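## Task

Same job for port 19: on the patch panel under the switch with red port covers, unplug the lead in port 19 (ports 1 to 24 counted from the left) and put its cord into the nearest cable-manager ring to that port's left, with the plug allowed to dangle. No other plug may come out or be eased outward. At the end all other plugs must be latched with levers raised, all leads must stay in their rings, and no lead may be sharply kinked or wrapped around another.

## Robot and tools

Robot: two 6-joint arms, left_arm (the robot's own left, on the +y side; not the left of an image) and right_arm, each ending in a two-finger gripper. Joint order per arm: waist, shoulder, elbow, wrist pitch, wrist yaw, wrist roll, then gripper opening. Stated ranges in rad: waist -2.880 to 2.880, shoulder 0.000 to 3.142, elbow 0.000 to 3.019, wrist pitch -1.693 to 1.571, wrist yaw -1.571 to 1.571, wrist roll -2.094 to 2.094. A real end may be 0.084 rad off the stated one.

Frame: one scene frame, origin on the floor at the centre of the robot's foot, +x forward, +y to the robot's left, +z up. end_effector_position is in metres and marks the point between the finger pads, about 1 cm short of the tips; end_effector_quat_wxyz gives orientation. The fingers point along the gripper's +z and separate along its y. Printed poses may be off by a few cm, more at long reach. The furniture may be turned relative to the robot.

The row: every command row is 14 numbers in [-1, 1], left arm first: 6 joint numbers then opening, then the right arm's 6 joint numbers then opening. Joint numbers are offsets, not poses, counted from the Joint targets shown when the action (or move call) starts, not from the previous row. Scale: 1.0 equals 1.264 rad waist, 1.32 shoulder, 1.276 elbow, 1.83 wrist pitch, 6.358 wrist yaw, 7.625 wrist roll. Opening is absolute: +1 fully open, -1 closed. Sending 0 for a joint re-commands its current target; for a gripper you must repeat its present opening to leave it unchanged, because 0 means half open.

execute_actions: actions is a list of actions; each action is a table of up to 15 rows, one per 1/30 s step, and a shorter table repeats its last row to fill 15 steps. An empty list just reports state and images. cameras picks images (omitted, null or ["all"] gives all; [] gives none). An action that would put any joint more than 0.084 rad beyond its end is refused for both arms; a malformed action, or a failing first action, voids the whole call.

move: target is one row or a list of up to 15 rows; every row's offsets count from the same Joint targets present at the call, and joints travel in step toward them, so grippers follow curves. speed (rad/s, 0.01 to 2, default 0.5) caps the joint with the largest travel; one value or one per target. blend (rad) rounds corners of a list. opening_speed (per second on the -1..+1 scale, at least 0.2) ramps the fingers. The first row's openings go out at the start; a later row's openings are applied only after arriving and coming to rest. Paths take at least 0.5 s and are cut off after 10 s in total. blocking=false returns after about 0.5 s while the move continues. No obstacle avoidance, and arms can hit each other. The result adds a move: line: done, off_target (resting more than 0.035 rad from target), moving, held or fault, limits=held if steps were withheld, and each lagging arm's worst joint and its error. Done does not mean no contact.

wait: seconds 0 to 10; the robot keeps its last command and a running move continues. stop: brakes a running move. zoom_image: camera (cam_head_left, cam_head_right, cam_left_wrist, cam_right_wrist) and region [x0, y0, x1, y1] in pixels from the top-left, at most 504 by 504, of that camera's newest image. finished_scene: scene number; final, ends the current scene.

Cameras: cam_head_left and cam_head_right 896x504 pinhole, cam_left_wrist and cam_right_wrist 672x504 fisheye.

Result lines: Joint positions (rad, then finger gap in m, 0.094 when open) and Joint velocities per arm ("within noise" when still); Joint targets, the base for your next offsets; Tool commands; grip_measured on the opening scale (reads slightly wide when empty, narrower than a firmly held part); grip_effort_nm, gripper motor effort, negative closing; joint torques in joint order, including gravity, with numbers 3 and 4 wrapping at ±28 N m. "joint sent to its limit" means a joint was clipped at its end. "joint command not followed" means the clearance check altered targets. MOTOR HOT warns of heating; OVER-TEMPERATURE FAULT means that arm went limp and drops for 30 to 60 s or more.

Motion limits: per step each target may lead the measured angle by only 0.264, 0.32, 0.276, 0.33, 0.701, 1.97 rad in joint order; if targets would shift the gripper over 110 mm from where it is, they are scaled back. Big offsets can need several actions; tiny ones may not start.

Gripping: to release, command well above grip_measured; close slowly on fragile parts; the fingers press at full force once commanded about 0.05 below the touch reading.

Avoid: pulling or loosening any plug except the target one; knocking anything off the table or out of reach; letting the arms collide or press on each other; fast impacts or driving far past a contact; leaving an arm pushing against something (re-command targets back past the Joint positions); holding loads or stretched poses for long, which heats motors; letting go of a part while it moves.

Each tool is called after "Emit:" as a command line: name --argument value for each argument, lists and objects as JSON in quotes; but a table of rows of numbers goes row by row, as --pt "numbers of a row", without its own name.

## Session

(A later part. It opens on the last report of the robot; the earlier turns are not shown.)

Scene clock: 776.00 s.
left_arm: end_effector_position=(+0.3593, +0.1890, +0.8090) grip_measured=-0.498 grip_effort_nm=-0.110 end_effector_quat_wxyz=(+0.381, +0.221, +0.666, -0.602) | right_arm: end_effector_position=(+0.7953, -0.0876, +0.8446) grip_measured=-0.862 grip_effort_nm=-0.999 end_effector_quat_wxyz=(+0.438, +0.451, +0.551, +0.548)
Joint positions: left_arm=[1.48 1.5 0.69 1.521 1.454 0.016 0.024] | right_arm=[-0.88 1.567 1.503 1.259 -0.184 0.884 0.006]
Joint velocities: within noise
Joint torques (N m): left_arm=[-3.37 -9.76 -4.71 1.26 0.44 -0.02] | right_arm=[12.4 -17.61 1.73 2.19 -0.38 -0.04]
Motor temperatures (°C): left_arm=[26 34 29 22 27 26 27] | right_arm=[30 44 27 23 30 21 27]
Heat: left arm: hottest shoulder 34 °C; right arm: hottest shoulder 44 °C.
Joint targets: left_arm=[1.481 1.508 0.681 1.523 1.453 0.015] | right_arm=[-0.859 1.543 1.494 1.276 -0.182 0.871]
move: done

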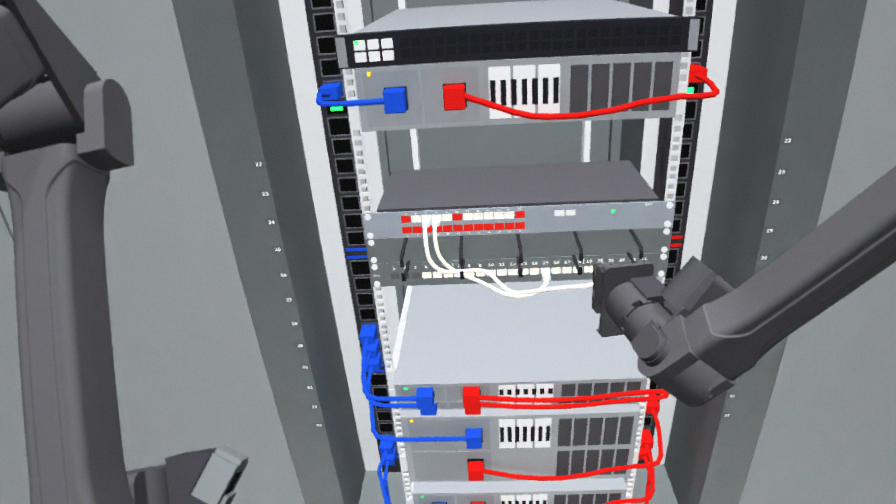

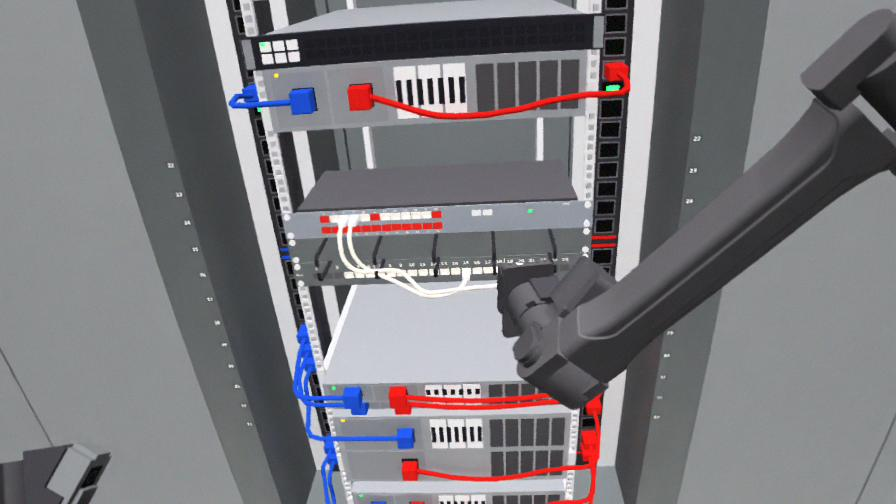

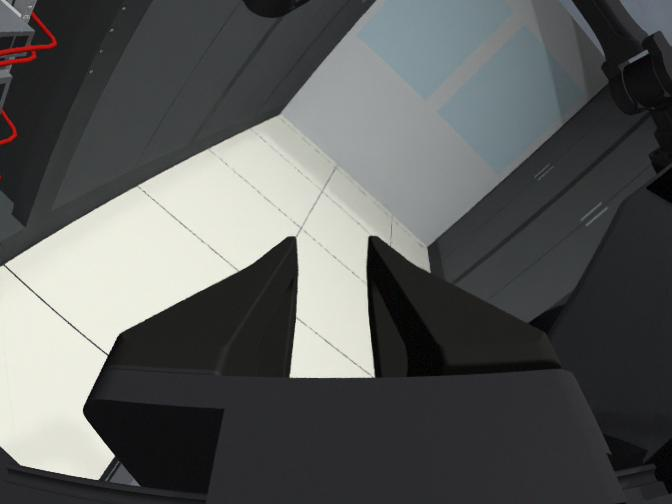

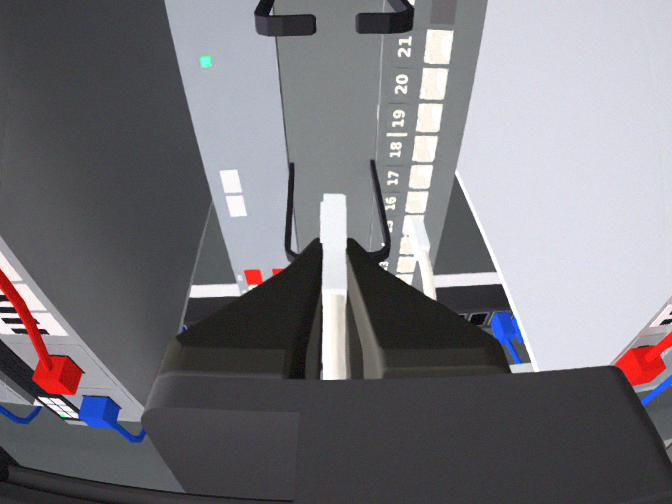

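Emit:
move --target '[-0.4834,0.0962,0.5125,-0.0672,-0.1845,-0.1102,-0.3,0,0,0,0,0,0,-1]' --speed 0.5

Emit:
zoom_image --camera "cam_head_left" --region '[440, 220, 640, 340]'

Scene clock: 815.50 s.
left_arm: end_effector_position=(+0.7096, +0.0520, +0.8322) grip_measured=-0.302 grip_effort_nm=0.056 end_effector_quat_wxyz=(+0.427, -0.397, +0.583, -0.566) | right_arm: end_effector_position=(+0.7952, -0.0875, +0.8446) grip_measured=-0.862 grip_effort_nm=-0.999 end_effector_quat_wxyz=(+0.439, +0.451, +0.551, +0.548)
Joint positions: left_arm=[0.881 1.601 1.326 1.408 0.285 -0.811 0.033] | right_arm=[-0.88 1.567 1.503 1.259 -0.184 0.883 0.006]
Joint velocities: within noise
Joint torques (N m): left_arm=[-12.69 -10.58 1.68 1.11 0.3 -0.08] | right_arm=[12.4 -17.49 1.76 2.09 -0.36 -0.04]
Motor temperatures (°C): left_arm=[26 34 29 22 27 26 27] | right_arm=[31 42 26 23 29 21 27]
Heat: left arm: hottest shoulder 34 °C; right arm: hottest shoulder 42 °C.
Joint targets: left_arm=[0.870 1.635 1.335 1.400 0.280 -0.825] | right_arm=[-0.859 1.543 1.494 1.276 -0.182 0.871]
move: done

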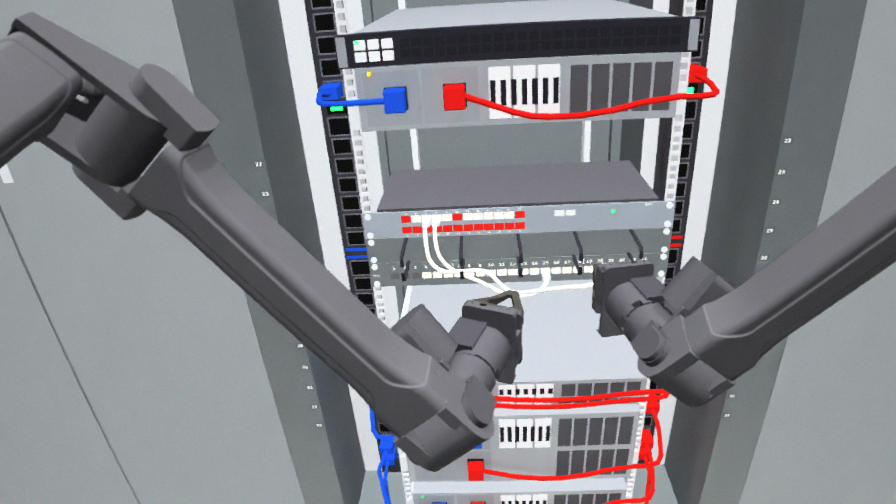

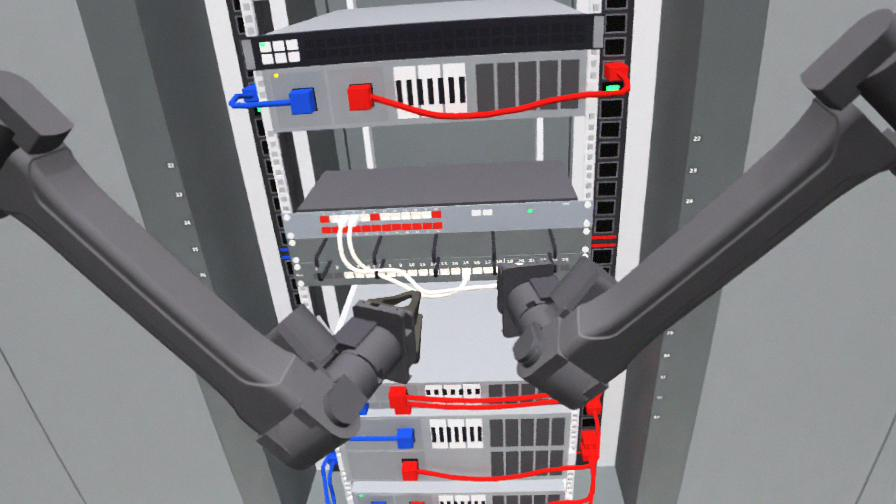

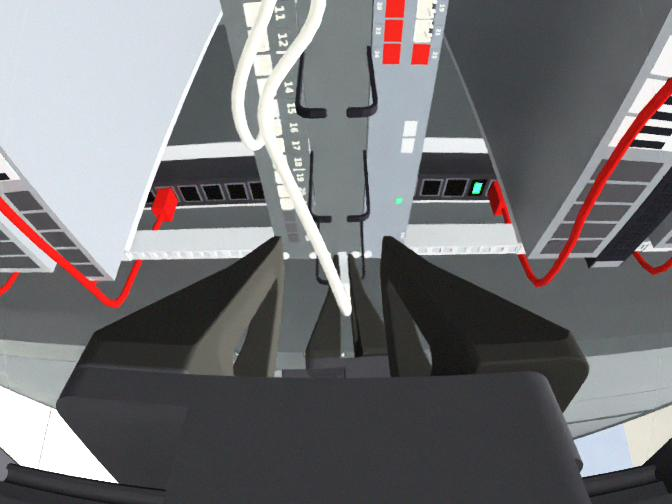

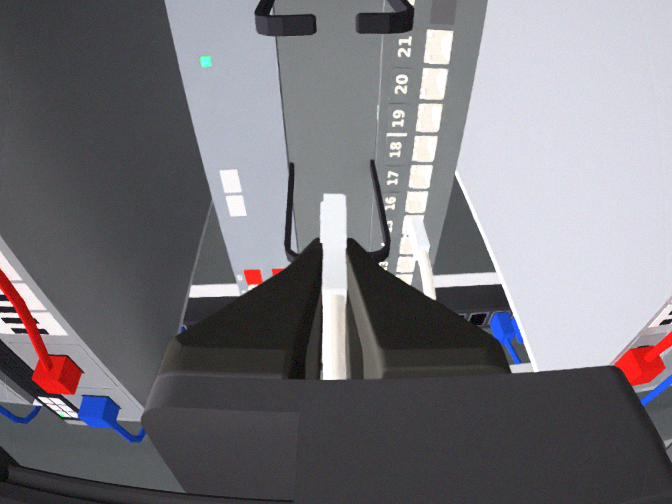

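Scaled by 2.520 from the camera's 896x504 image, which has a finer 1280x720 frame.

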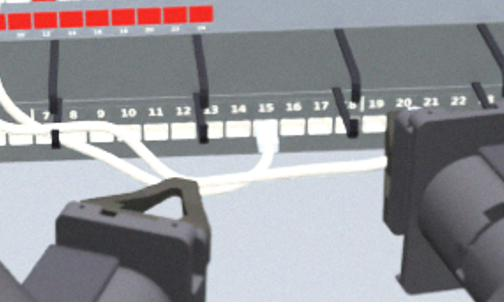

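Emit:
move --target '[-0.0522,0.0326,0.1105,-0.0683,-0.0016,0.002,-0.3,0,0,0,0,0,0,-1]' --speed 0.2

Emit:
zoom_image --camera "cam_head_left" --region '[480, 230, 620, 330]'

Emit:
zoom_image --camera "cam_left_wrist" --region '[200, 120, 460, 380]'

Scene clock: 851.90 s.
left_arm: end_effector_position=(+0.7442, +0.0129, +0.8386) grip_measured=-0.302 grip_effort_nm=0.056 end_effector_quat_wxyz=(+0.402, -0.409, +0.574, -0.584) | right_arm: end_effector_position=(+0.7952, -0.0875, +0.8446) grip_measured=-0.862 grip_effort_nm=-0.994 end_effector_quat_wxyz=(+0.439, +0.451, +0.552, +0.548)
Joint positions: left_arm=[0.819 1.644 1.462 1.284 0.275 -0.813 0.033] | right_arm=[-0.88 1.567 1.503 1.259 -0.184 0.883 0.006]
Joint velocities: within noise
Joint torques (N m): left_arm=[-14.45 -10.58 2.74 1.01 0.35 0.06] | right_arm=[12.4 -17.26 1.59 2.14 -0.35 -0.03]
Motor temperatures (°C): left_arm=[27 35 27 22 27 26 27] | right_arm=[31 42 26 23 28 21 27]
Heat: left arm: hottest shoulder 35 °C; right arm: hottest shoulder 42 °C.
Joint targets: left_arm=[0.804 1.678 1.476 1.275 0.270 -0.810] | right_arm=[-0.859 1.543 1.494 1.276 -0.182 0.870]
move: done

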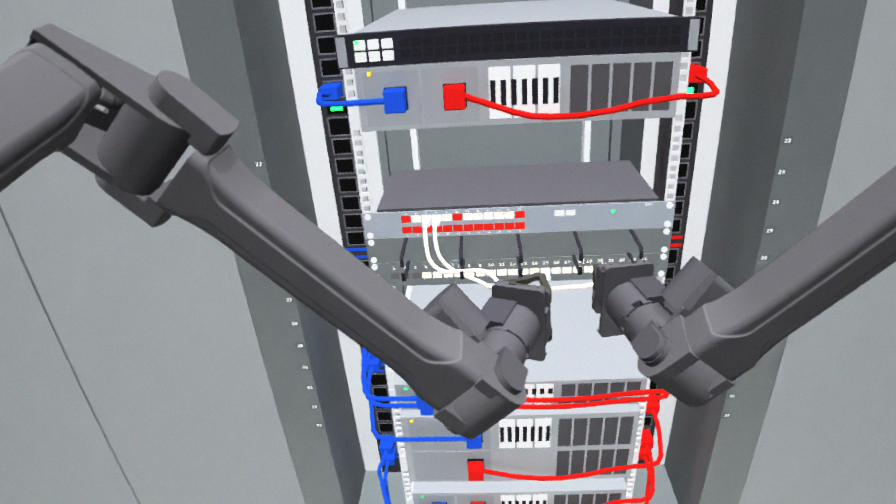

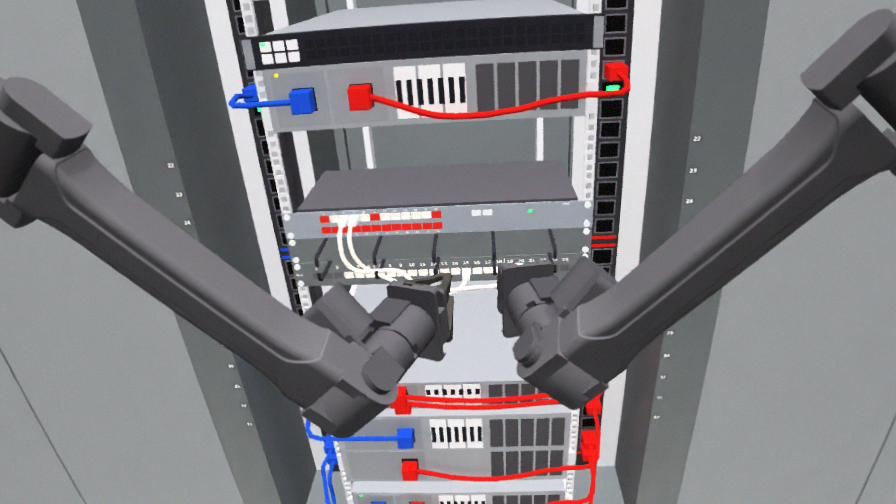

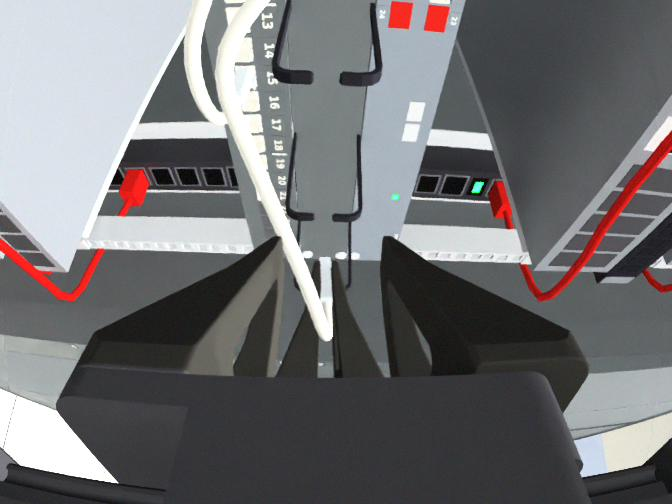

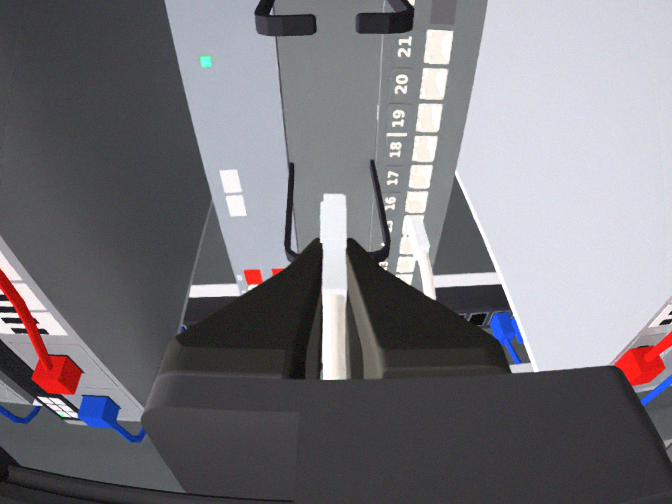

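Scaled by 3.600 from the camera's 896x504 image, which has a finer 1280x720 frame.

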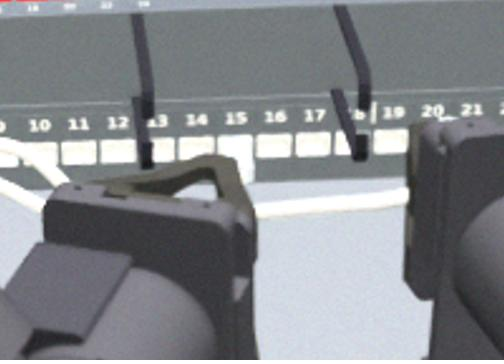

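Scaled by 1.938 from the camera's 672x504 image, which has a finer 960x720 frame.

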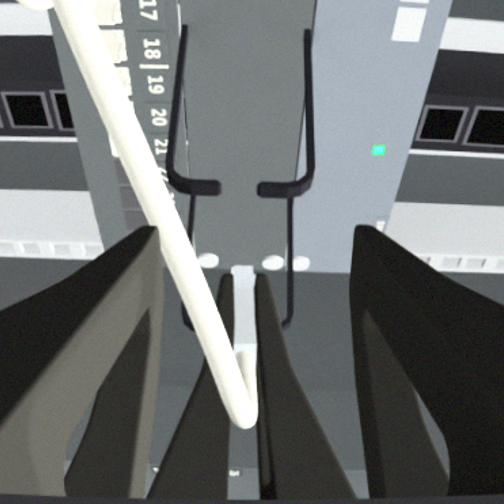

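Emit:
move --target '[-0.0174,0.0336,0.035,0,-0.0016,0.0029,-0.3,0,0,0,0,0,0,-1]' --speed 0.12

Emit:
zoom_image --camera "cam_head_left" --region '[480, 230, 620, 330]'

Emit:
zoom_image --camera "cam_left_wrist" --region '[200, 120, 460, 380]'

Scene clock: 879.53 s.
left_arm: end_effector_position=(+0.7420, -0.0085, +0.8323) grip_measured=-0.302 grip_effort_nm=0.056 end_effector_quat_wxyz=(+0.401, -0.411, +0.573, -0.585) | right_arm: end_effector_position=(+0.7952, -0.0875, +0.8446) grip_measured=-0.862 grip_effort_nm=-0.994 end_effector_quat_wxyz=(+0.439, +0.451, +0.552, +0.548)
Joint positions: left_arm=[0.798 1.693 1.508 1.283 0.264 -0.8 0.033] | right_arm=[-0.88 1.567 1.503 1.259 -0.184 0.883 0.006]
Joint velocities: within noise
Joint torques (N m): left_arm=[-15.38 -10.58 2.63 1.06 0.35 0.13] | right_arm=[12.4 -17.55 1.73 2.18 -0.36 -0.04]
Motor temperatures (°C): left_arm=[27 34 27 22 26 26 27] | right_arm=[31 42 26 23 28 21 27]
Heat: left arm: hottest shoulder 34 °C; right arm: hottest shoulder 42 °C.
Joint targets: left_arm=[0.782 1.722 1.521 1.275 0.260 -0.787] | right_arm=[-0.859 1.543 1.494 1.276 -0.182 0.870]
move: done

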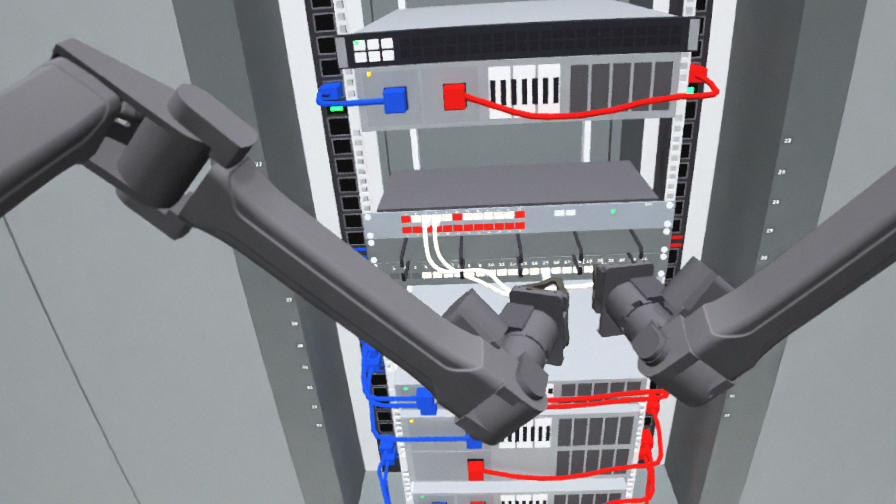

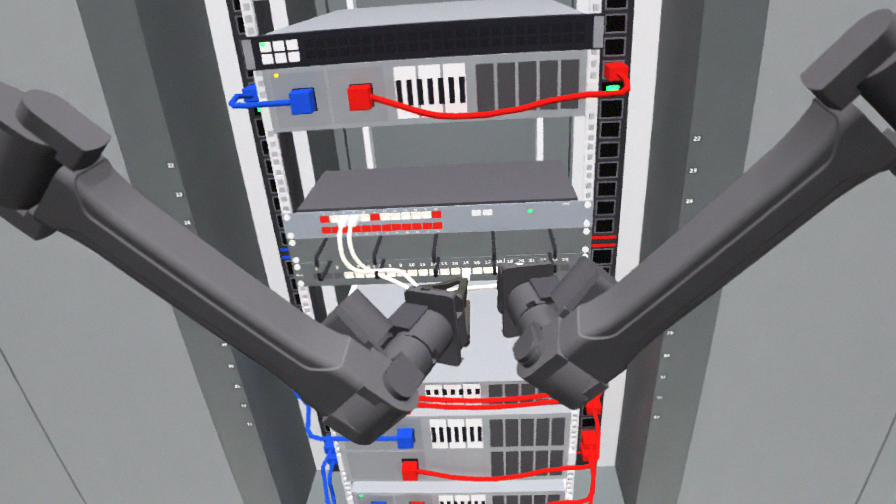

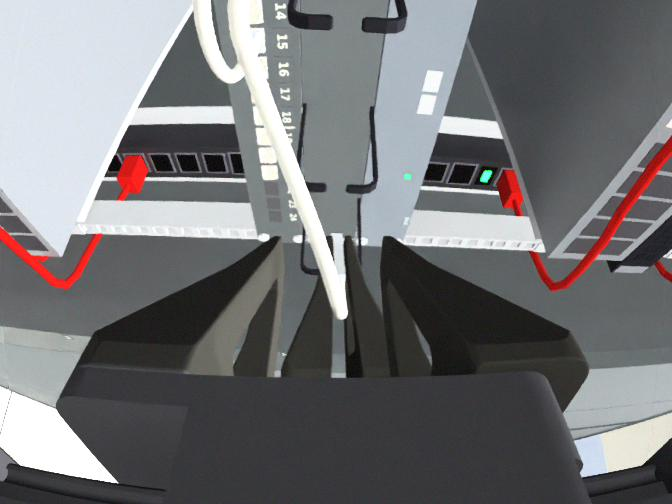

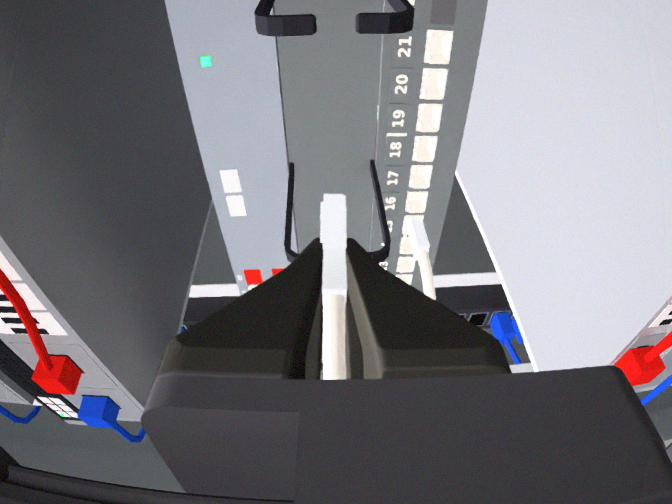

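Scaled by 3.600 from the camera's 896x504 image, which has a finer 1280x720 frame.

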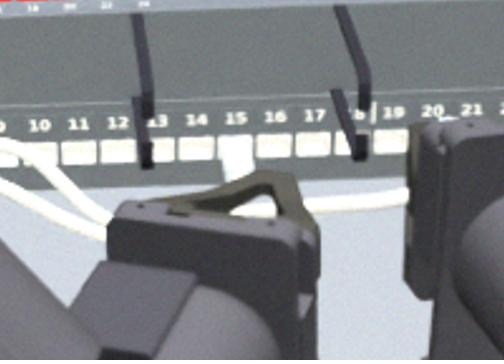

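Scaled by 1.938 from the camera's 672x504 image, which has a finer 960x720 frame.

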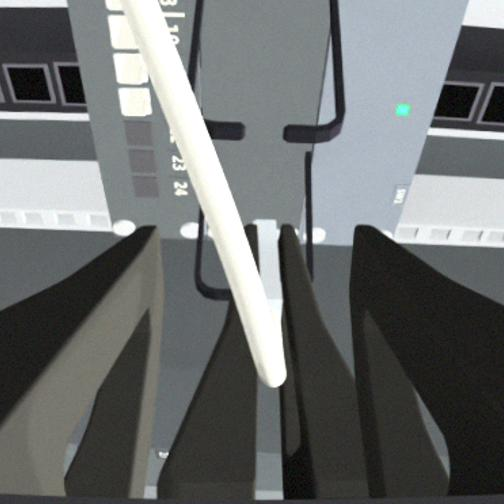

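Emit:
move --target '[0,0,0,0,0,0,-1,0,0,0,0,0,0,-1]' --opening_speed 0.4

Emit:
zoom_image --camera "cam_head_left" --region '[480, 230, 620, 330]'

Emit:
zoom_image --camera "cam_left_wrist" --region '[200, 120, 460, 380]'

Scene clock: 896.70 s.
left_arm: end_effector_position=(+0.7421, -0.0085, +0.8322) grip_measured=-0.992 grip_effort_nm=-0.398 end_effector_quat_wxyz=(+0.401, -0.411, +0.573, -0.585) | right_arm: end_effector_position=(+0.7952, -0.0875, +0.8446) grip_measured=-0.862 grip_effort_nm=-0.994 end_effector_quat_wxyz=(+0.439, +0.451, +0.552, +0.548)
Joint positions: left_arm=[0.798 1.693 1.508 1.283 0.264 -0.798 0] | right_arm=[-0.88 1.567 1.503 1.259 -0.184 0.883 0.006]
Joint velocities: within noise
Joint torques (N m): left_arm=[-15.21 -10.75 2.63 1.05 0.35 0.12] | right_arm=[12.28 -17.32 1.74 2.1 -0.36 -0.04]
Motor temperatures (°C): left_arm=[28 35 26 22 26 26 27] | right_arm=[31 42 26 23 28 22 27]
Heat: left arm: hottest shoulder 35 °C; right arm: hottest shoulder 42 °C.
Joint targets: left_arm=[0.782 1.722 1.521 1.275 0.260 -0.787] | right_arm=[-0.859 1.543 1.494 1.276 -0.182 0.871]
move: done

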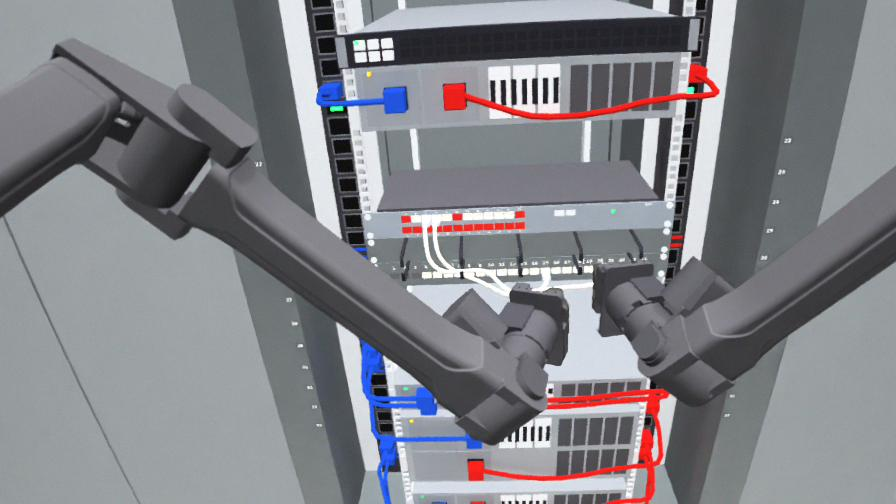

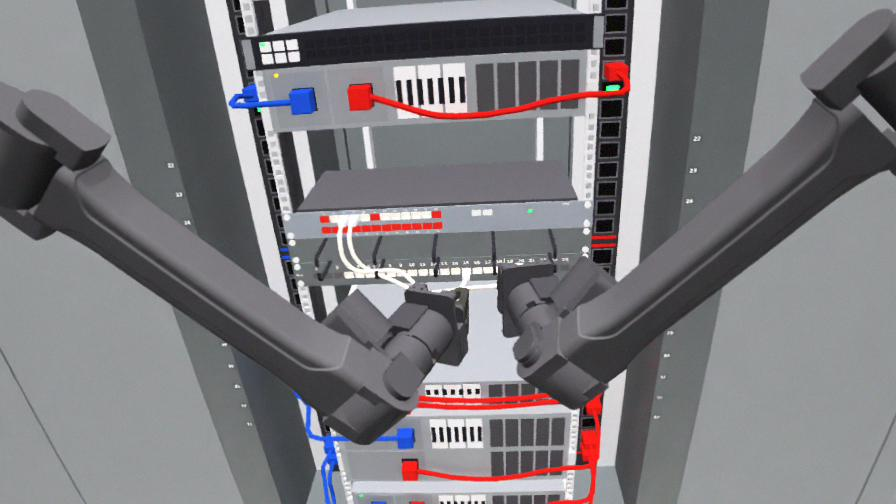

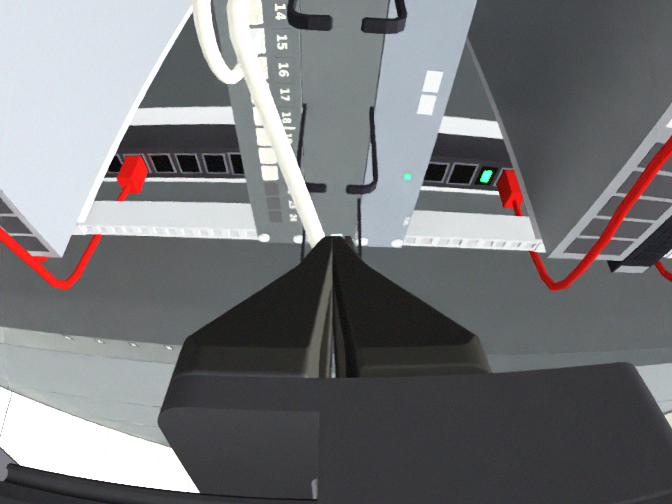

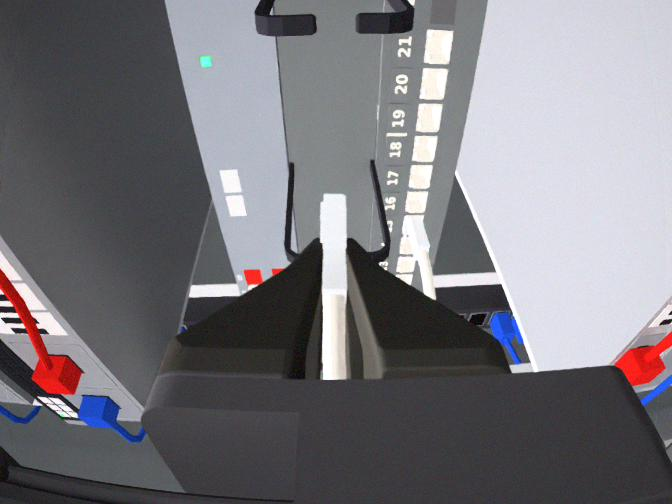

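Scaled by 3.600 from the camera's 896x504 image, which has a finer 1280x720 frame.

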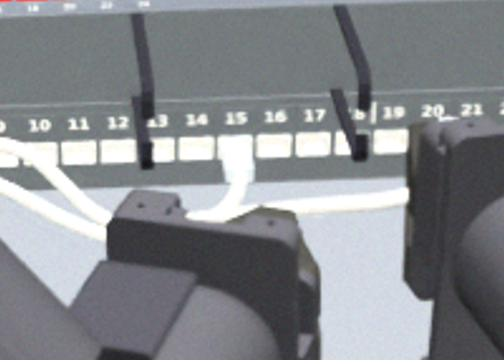

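Scaled by 1.938 from the camera's 672x504 image, which has a finer 960x720 frame.

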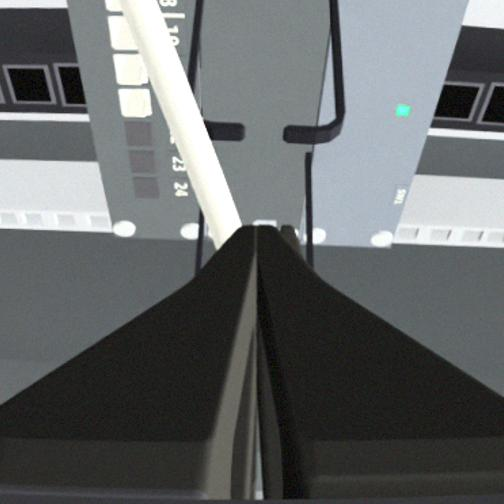

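Emit:
move --pt "0 0 0 0 0 0 -0.4 0 0 0 0 0 0 -1" --pt "0.001 0.0053 0.0517 -0.0322 0 0 -0.4 0 0 0 0 0 0 -1" --speed 0.12 --opening_speed 1.0

Emit:
zoom_image --camera "cam_head_left" --region '[480, 230, 620, 330]'

Emit:
zoom_image --camera "cam_left_wrist" --region '[200, 120, 460, 380]'

Scene clock: 913.03 s.
left_arm: end_effector_position=(+0.7651, -0.0072, +0.8331) grip_measured=-0.402 grip_effort_nm=0.056 end_effector_quat_wxyz=(+0.402, -0.411, +0.572, -0.585) | right_arm: end_effector_position=(+0.7952, -0.0876, +0.8445) grip_measured=-0.862 grip_effort_nm=-0.994 end_effector_quat_wxyz=(+0.439, +0.451, +0.552, +0.548)
Joint positions: left_arm=[0.798 1.695 1.57 1.225 0.264 -0.798 0.028] | right_arm=[-0.88 1.567 1.503 1.259 -0.183 0.883 0.006]
Joint velocities: within noise
Joint torques (N m): left_arm=[-15.44 -10.52 3.32 0.99 0.38 0.12] | right_arm=[12.4 -17.38 1.76 2.14 -0.4 -0.05]
Motor temperatures (°C): left_arm=[28 35 26 22 26 26 27] | right_arm=[31 41 26 23 28 22 27]
Heat: left arm: hottest shoulder 35 °C; right arm: hottest shoulder 41 °C.
Joint targets: left_arm=[0.783 1.729 1.587 1.216 0.260 -0.787] | right_arm=[-0.859 1.543 1.494 1.276 -0.182 0.871]
move: done

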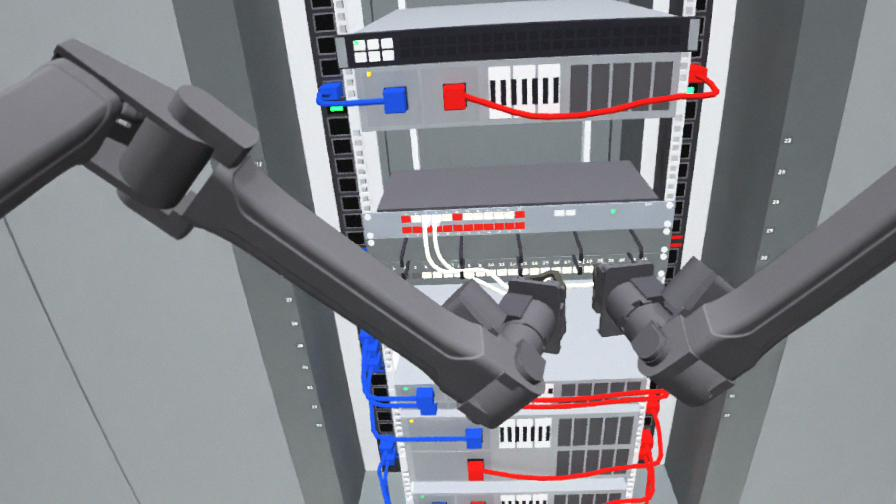

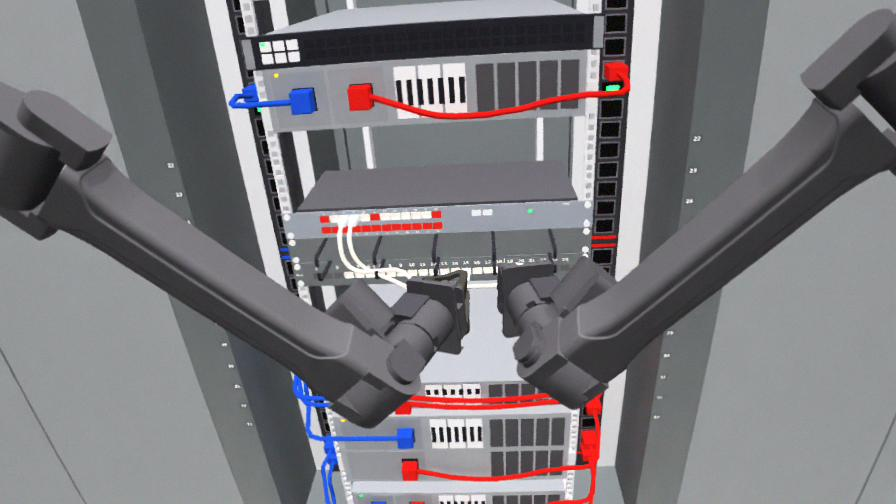

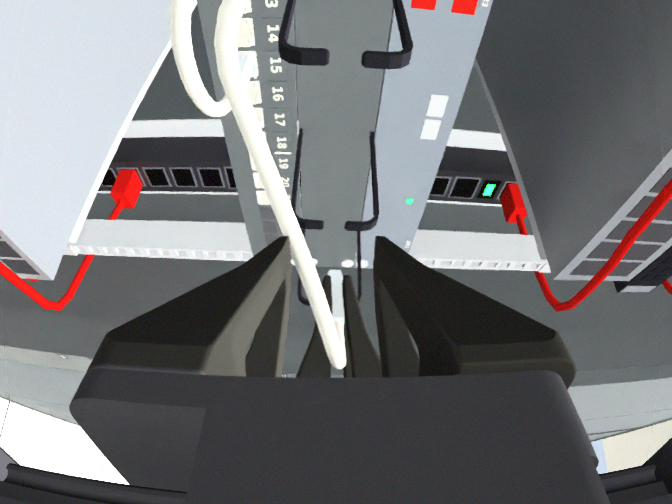

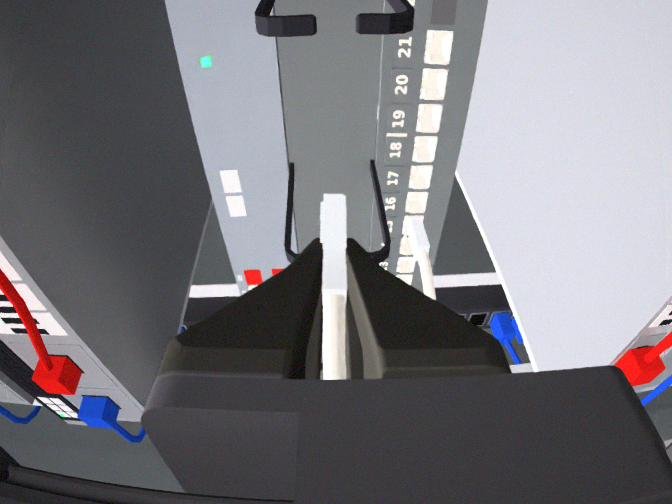

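Scaled by 3.600 from the camera's 896x504 image, which has a finer 1280x720 frame.

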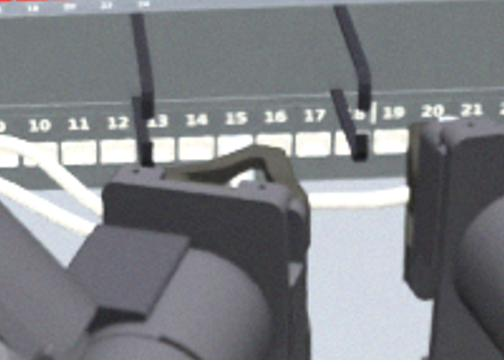

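Scaled by 1.938 from the camera's 672x504 image, which has a finer 960x720 frame.

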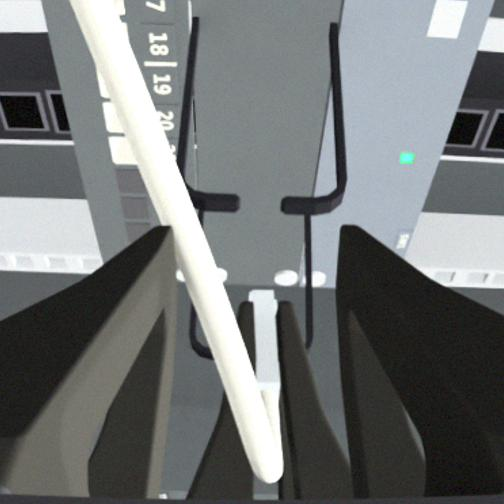

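Emit:
move --target '[0,0,0,0,0,0,-1,0,0,0,0,0,0,-1]' --opening_speed 0.4

Emit:
zoom_image --camera "cam_left_wrist" --region '[200, 120, 460, 380]'

Scene clock: 926.97 s.
left_arm: end_effector_position=(+0.7649, -0.0077, +0.8323) grip_measured=-0.992 grip_effort_nm=-0.398 end_effector_quat_wxyz=(+0.402, -0.411, +0.573, -0.584) | right_arm: end_effector_position=(+0.7968, -0.0897, +0.8468) grip_measured=-0.862 grip_effort_nm=-0.999 end_effector_quat_wxyz=(+0.441, +0.451, +0.550, +0.548)
Joint positions: left_arm=[0.798 1.696 1.571 1.224 0.262 -0.798 0] | right_arm=[-0.88 1.563 1.503 1.261 -0.182 0.883 0.006]
Joint velocities: within noise
Joint torques (N m): left_arm=[-15.33 -10.87 3.23 1.05 0.41 0.11] | right_arm=[12.16 -17.26 1.76 2.04 -0.4 -0.04]
Motor temperatures (°C): left_arm=[28 35 27 22 26 26 27] | right_arm=[32 41 26 23 27 22 27]
Heat: left arm: hottest shoulder 35 °C; right arm: hottest shoulder 41 °C.
Joint targets: left_arm=[0.783 1.729 1.587 1.216 0.260 -0.788] | right_arm=[-0.859 1.543 1.494 1.276 -0.182 0.871]
move: done

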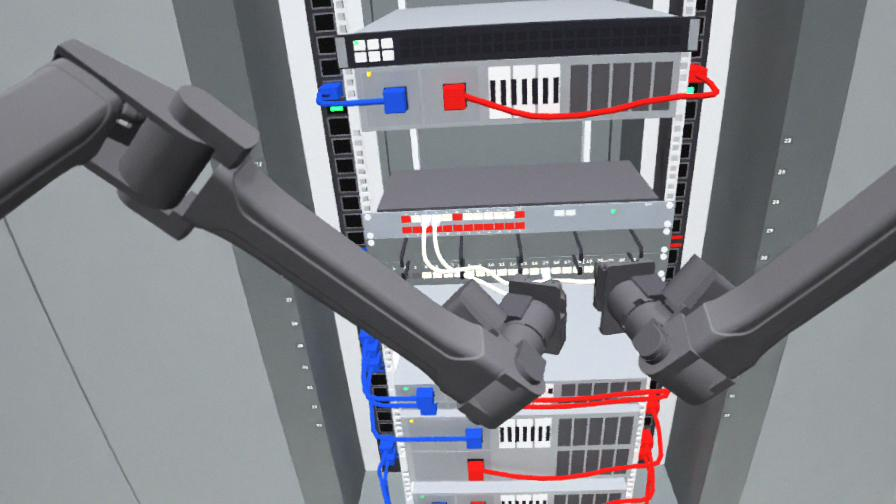

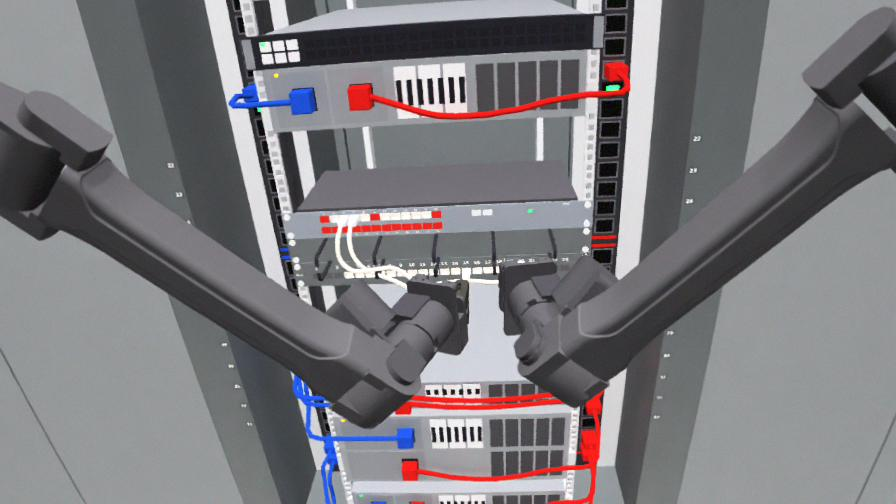

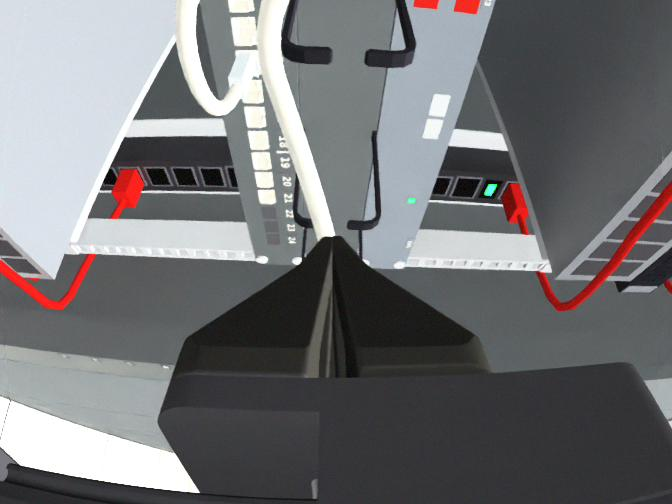

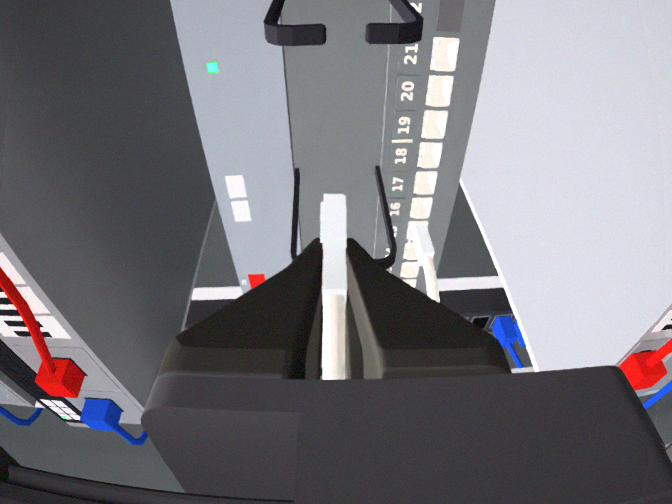

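Scaled by 1.938 from the camera's 672x504 image, which has a finer 960x720 frame.

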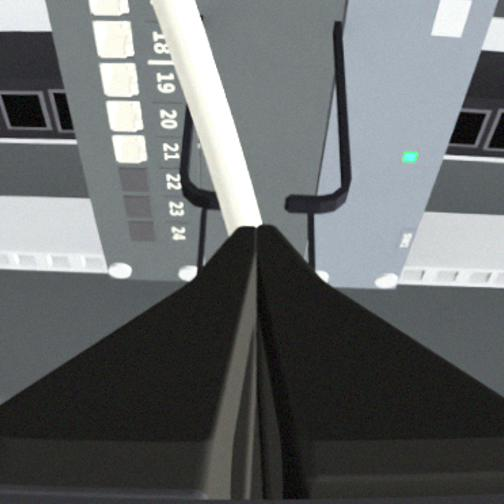

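Emit:
move --pt "0 0 0 0 0 0 -0.45 0 0 0 0 0 0 -1" --pt "0.001 0.005 0.0425 -0.0265 0 0 -0.45 0 0 0 0 0 0 -1" --pt "0.001 0.005 0.0425 -0.0265 0 0 -1 0 0 0 0 0 0 -1" --speed 0.12 --opening_speed 0.6

Emit:
zoom_image --camera "cam_left_wrist" --region '[200, 120, 460, 380]'

Emit:
zoom_image --camera "cam_head_left" --region '[480, 230, 620, 330]'

Scene clock: 944.37 s.
left_arm: end_effector_position=(+0.7827, -0.0074, +0.8323) grip_measured=-0.920 grip_effort_nm=-1.018 end_effector_quat_wxyz=(+0.401, -0.411, +0.573, -0.584) | right_arm: end_effector_position=(+0.7968, -0.0897, +0.8468) grip_measured=-0.862 grip_effort_nm=-0.999 end_effector_quat_wxyz=(+0.441, +0.451, +0.550, +0.548)
Joint positions: left_arm=[0.798 1.702 1.624 1.175 0.262 -0.798 0.004] | right_arm=[-0.88 1.563 1.503 1.261 -0.182 0.883 0.006]
Joint velocities: within noise
Joint torques (N m): left_arm=[-15.27 -11.22 3.58 1.01 0.43 0.11] | right_arm=[12.34 -17.14 1.77 2.04 -0.4 -0.04]
Motor temperatures (°C): left_arm=[28 34 27 22 26 26 27] | right_arm=[32 41 26 23 27 22 27]
Heat: left arm: hottest shoulder 34 °C; right arm: hottest shoulder 41 °C.
Joint targets: left_arm=[0.784 1.736 1.641 1.167 0.260 -0.788] | right_arm=[-0.859 1.543 1.494 1.276 -0.182 0.871]
move: done

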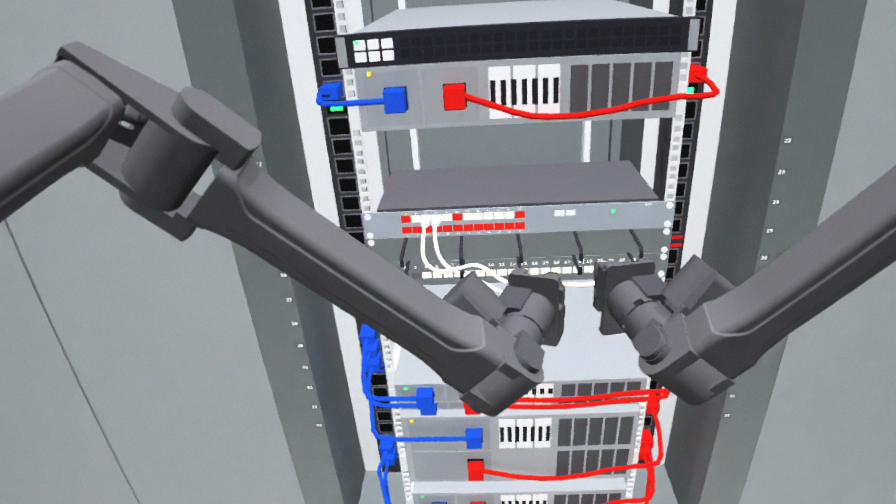

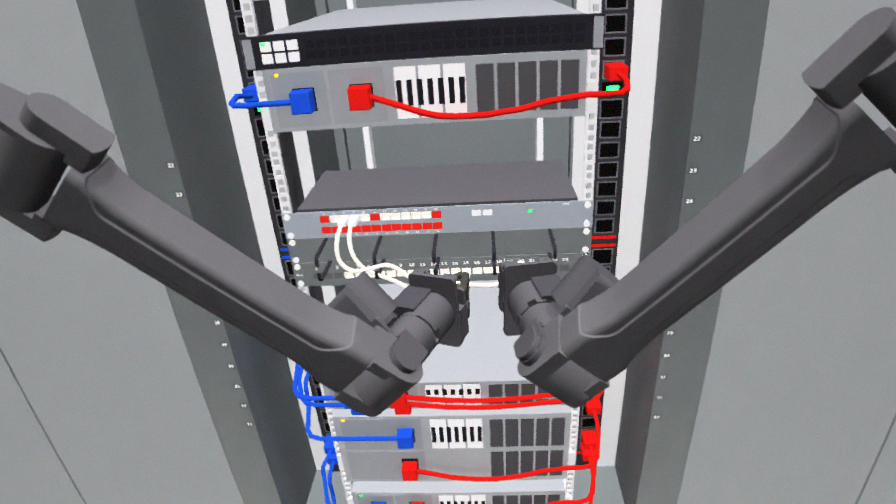

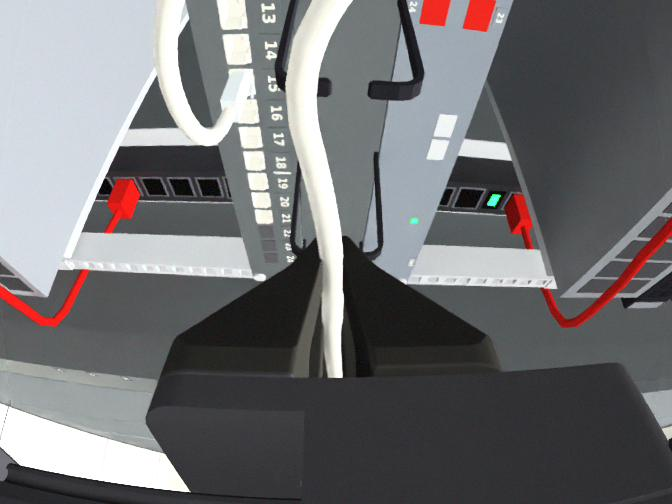

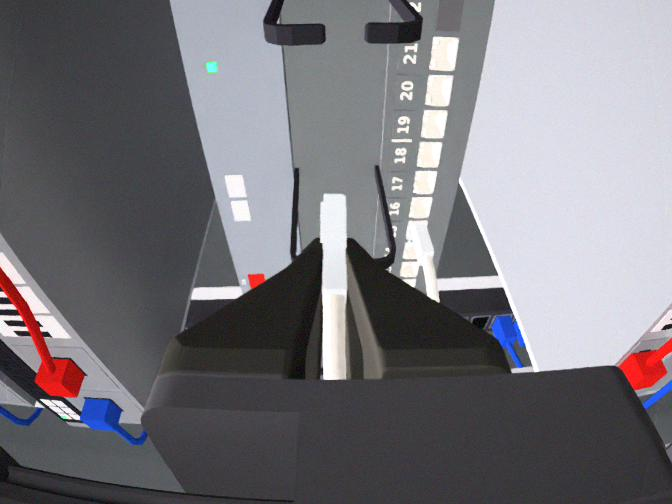

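Scaled by 1.938 from the camera's 672x504 image, which has a finer 960x720 frame.

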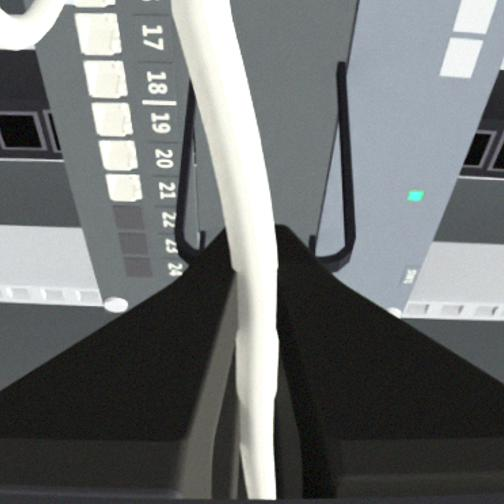

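Scaled by 3.600 from the camera's 896x504 image, which has a finer 1280x720 frame.

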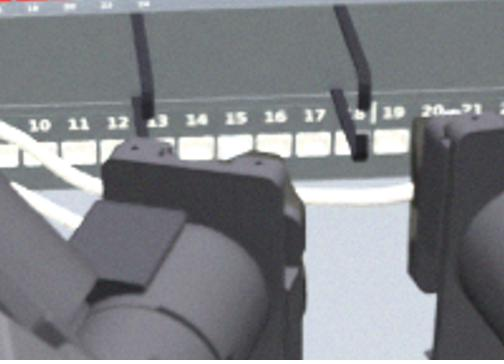

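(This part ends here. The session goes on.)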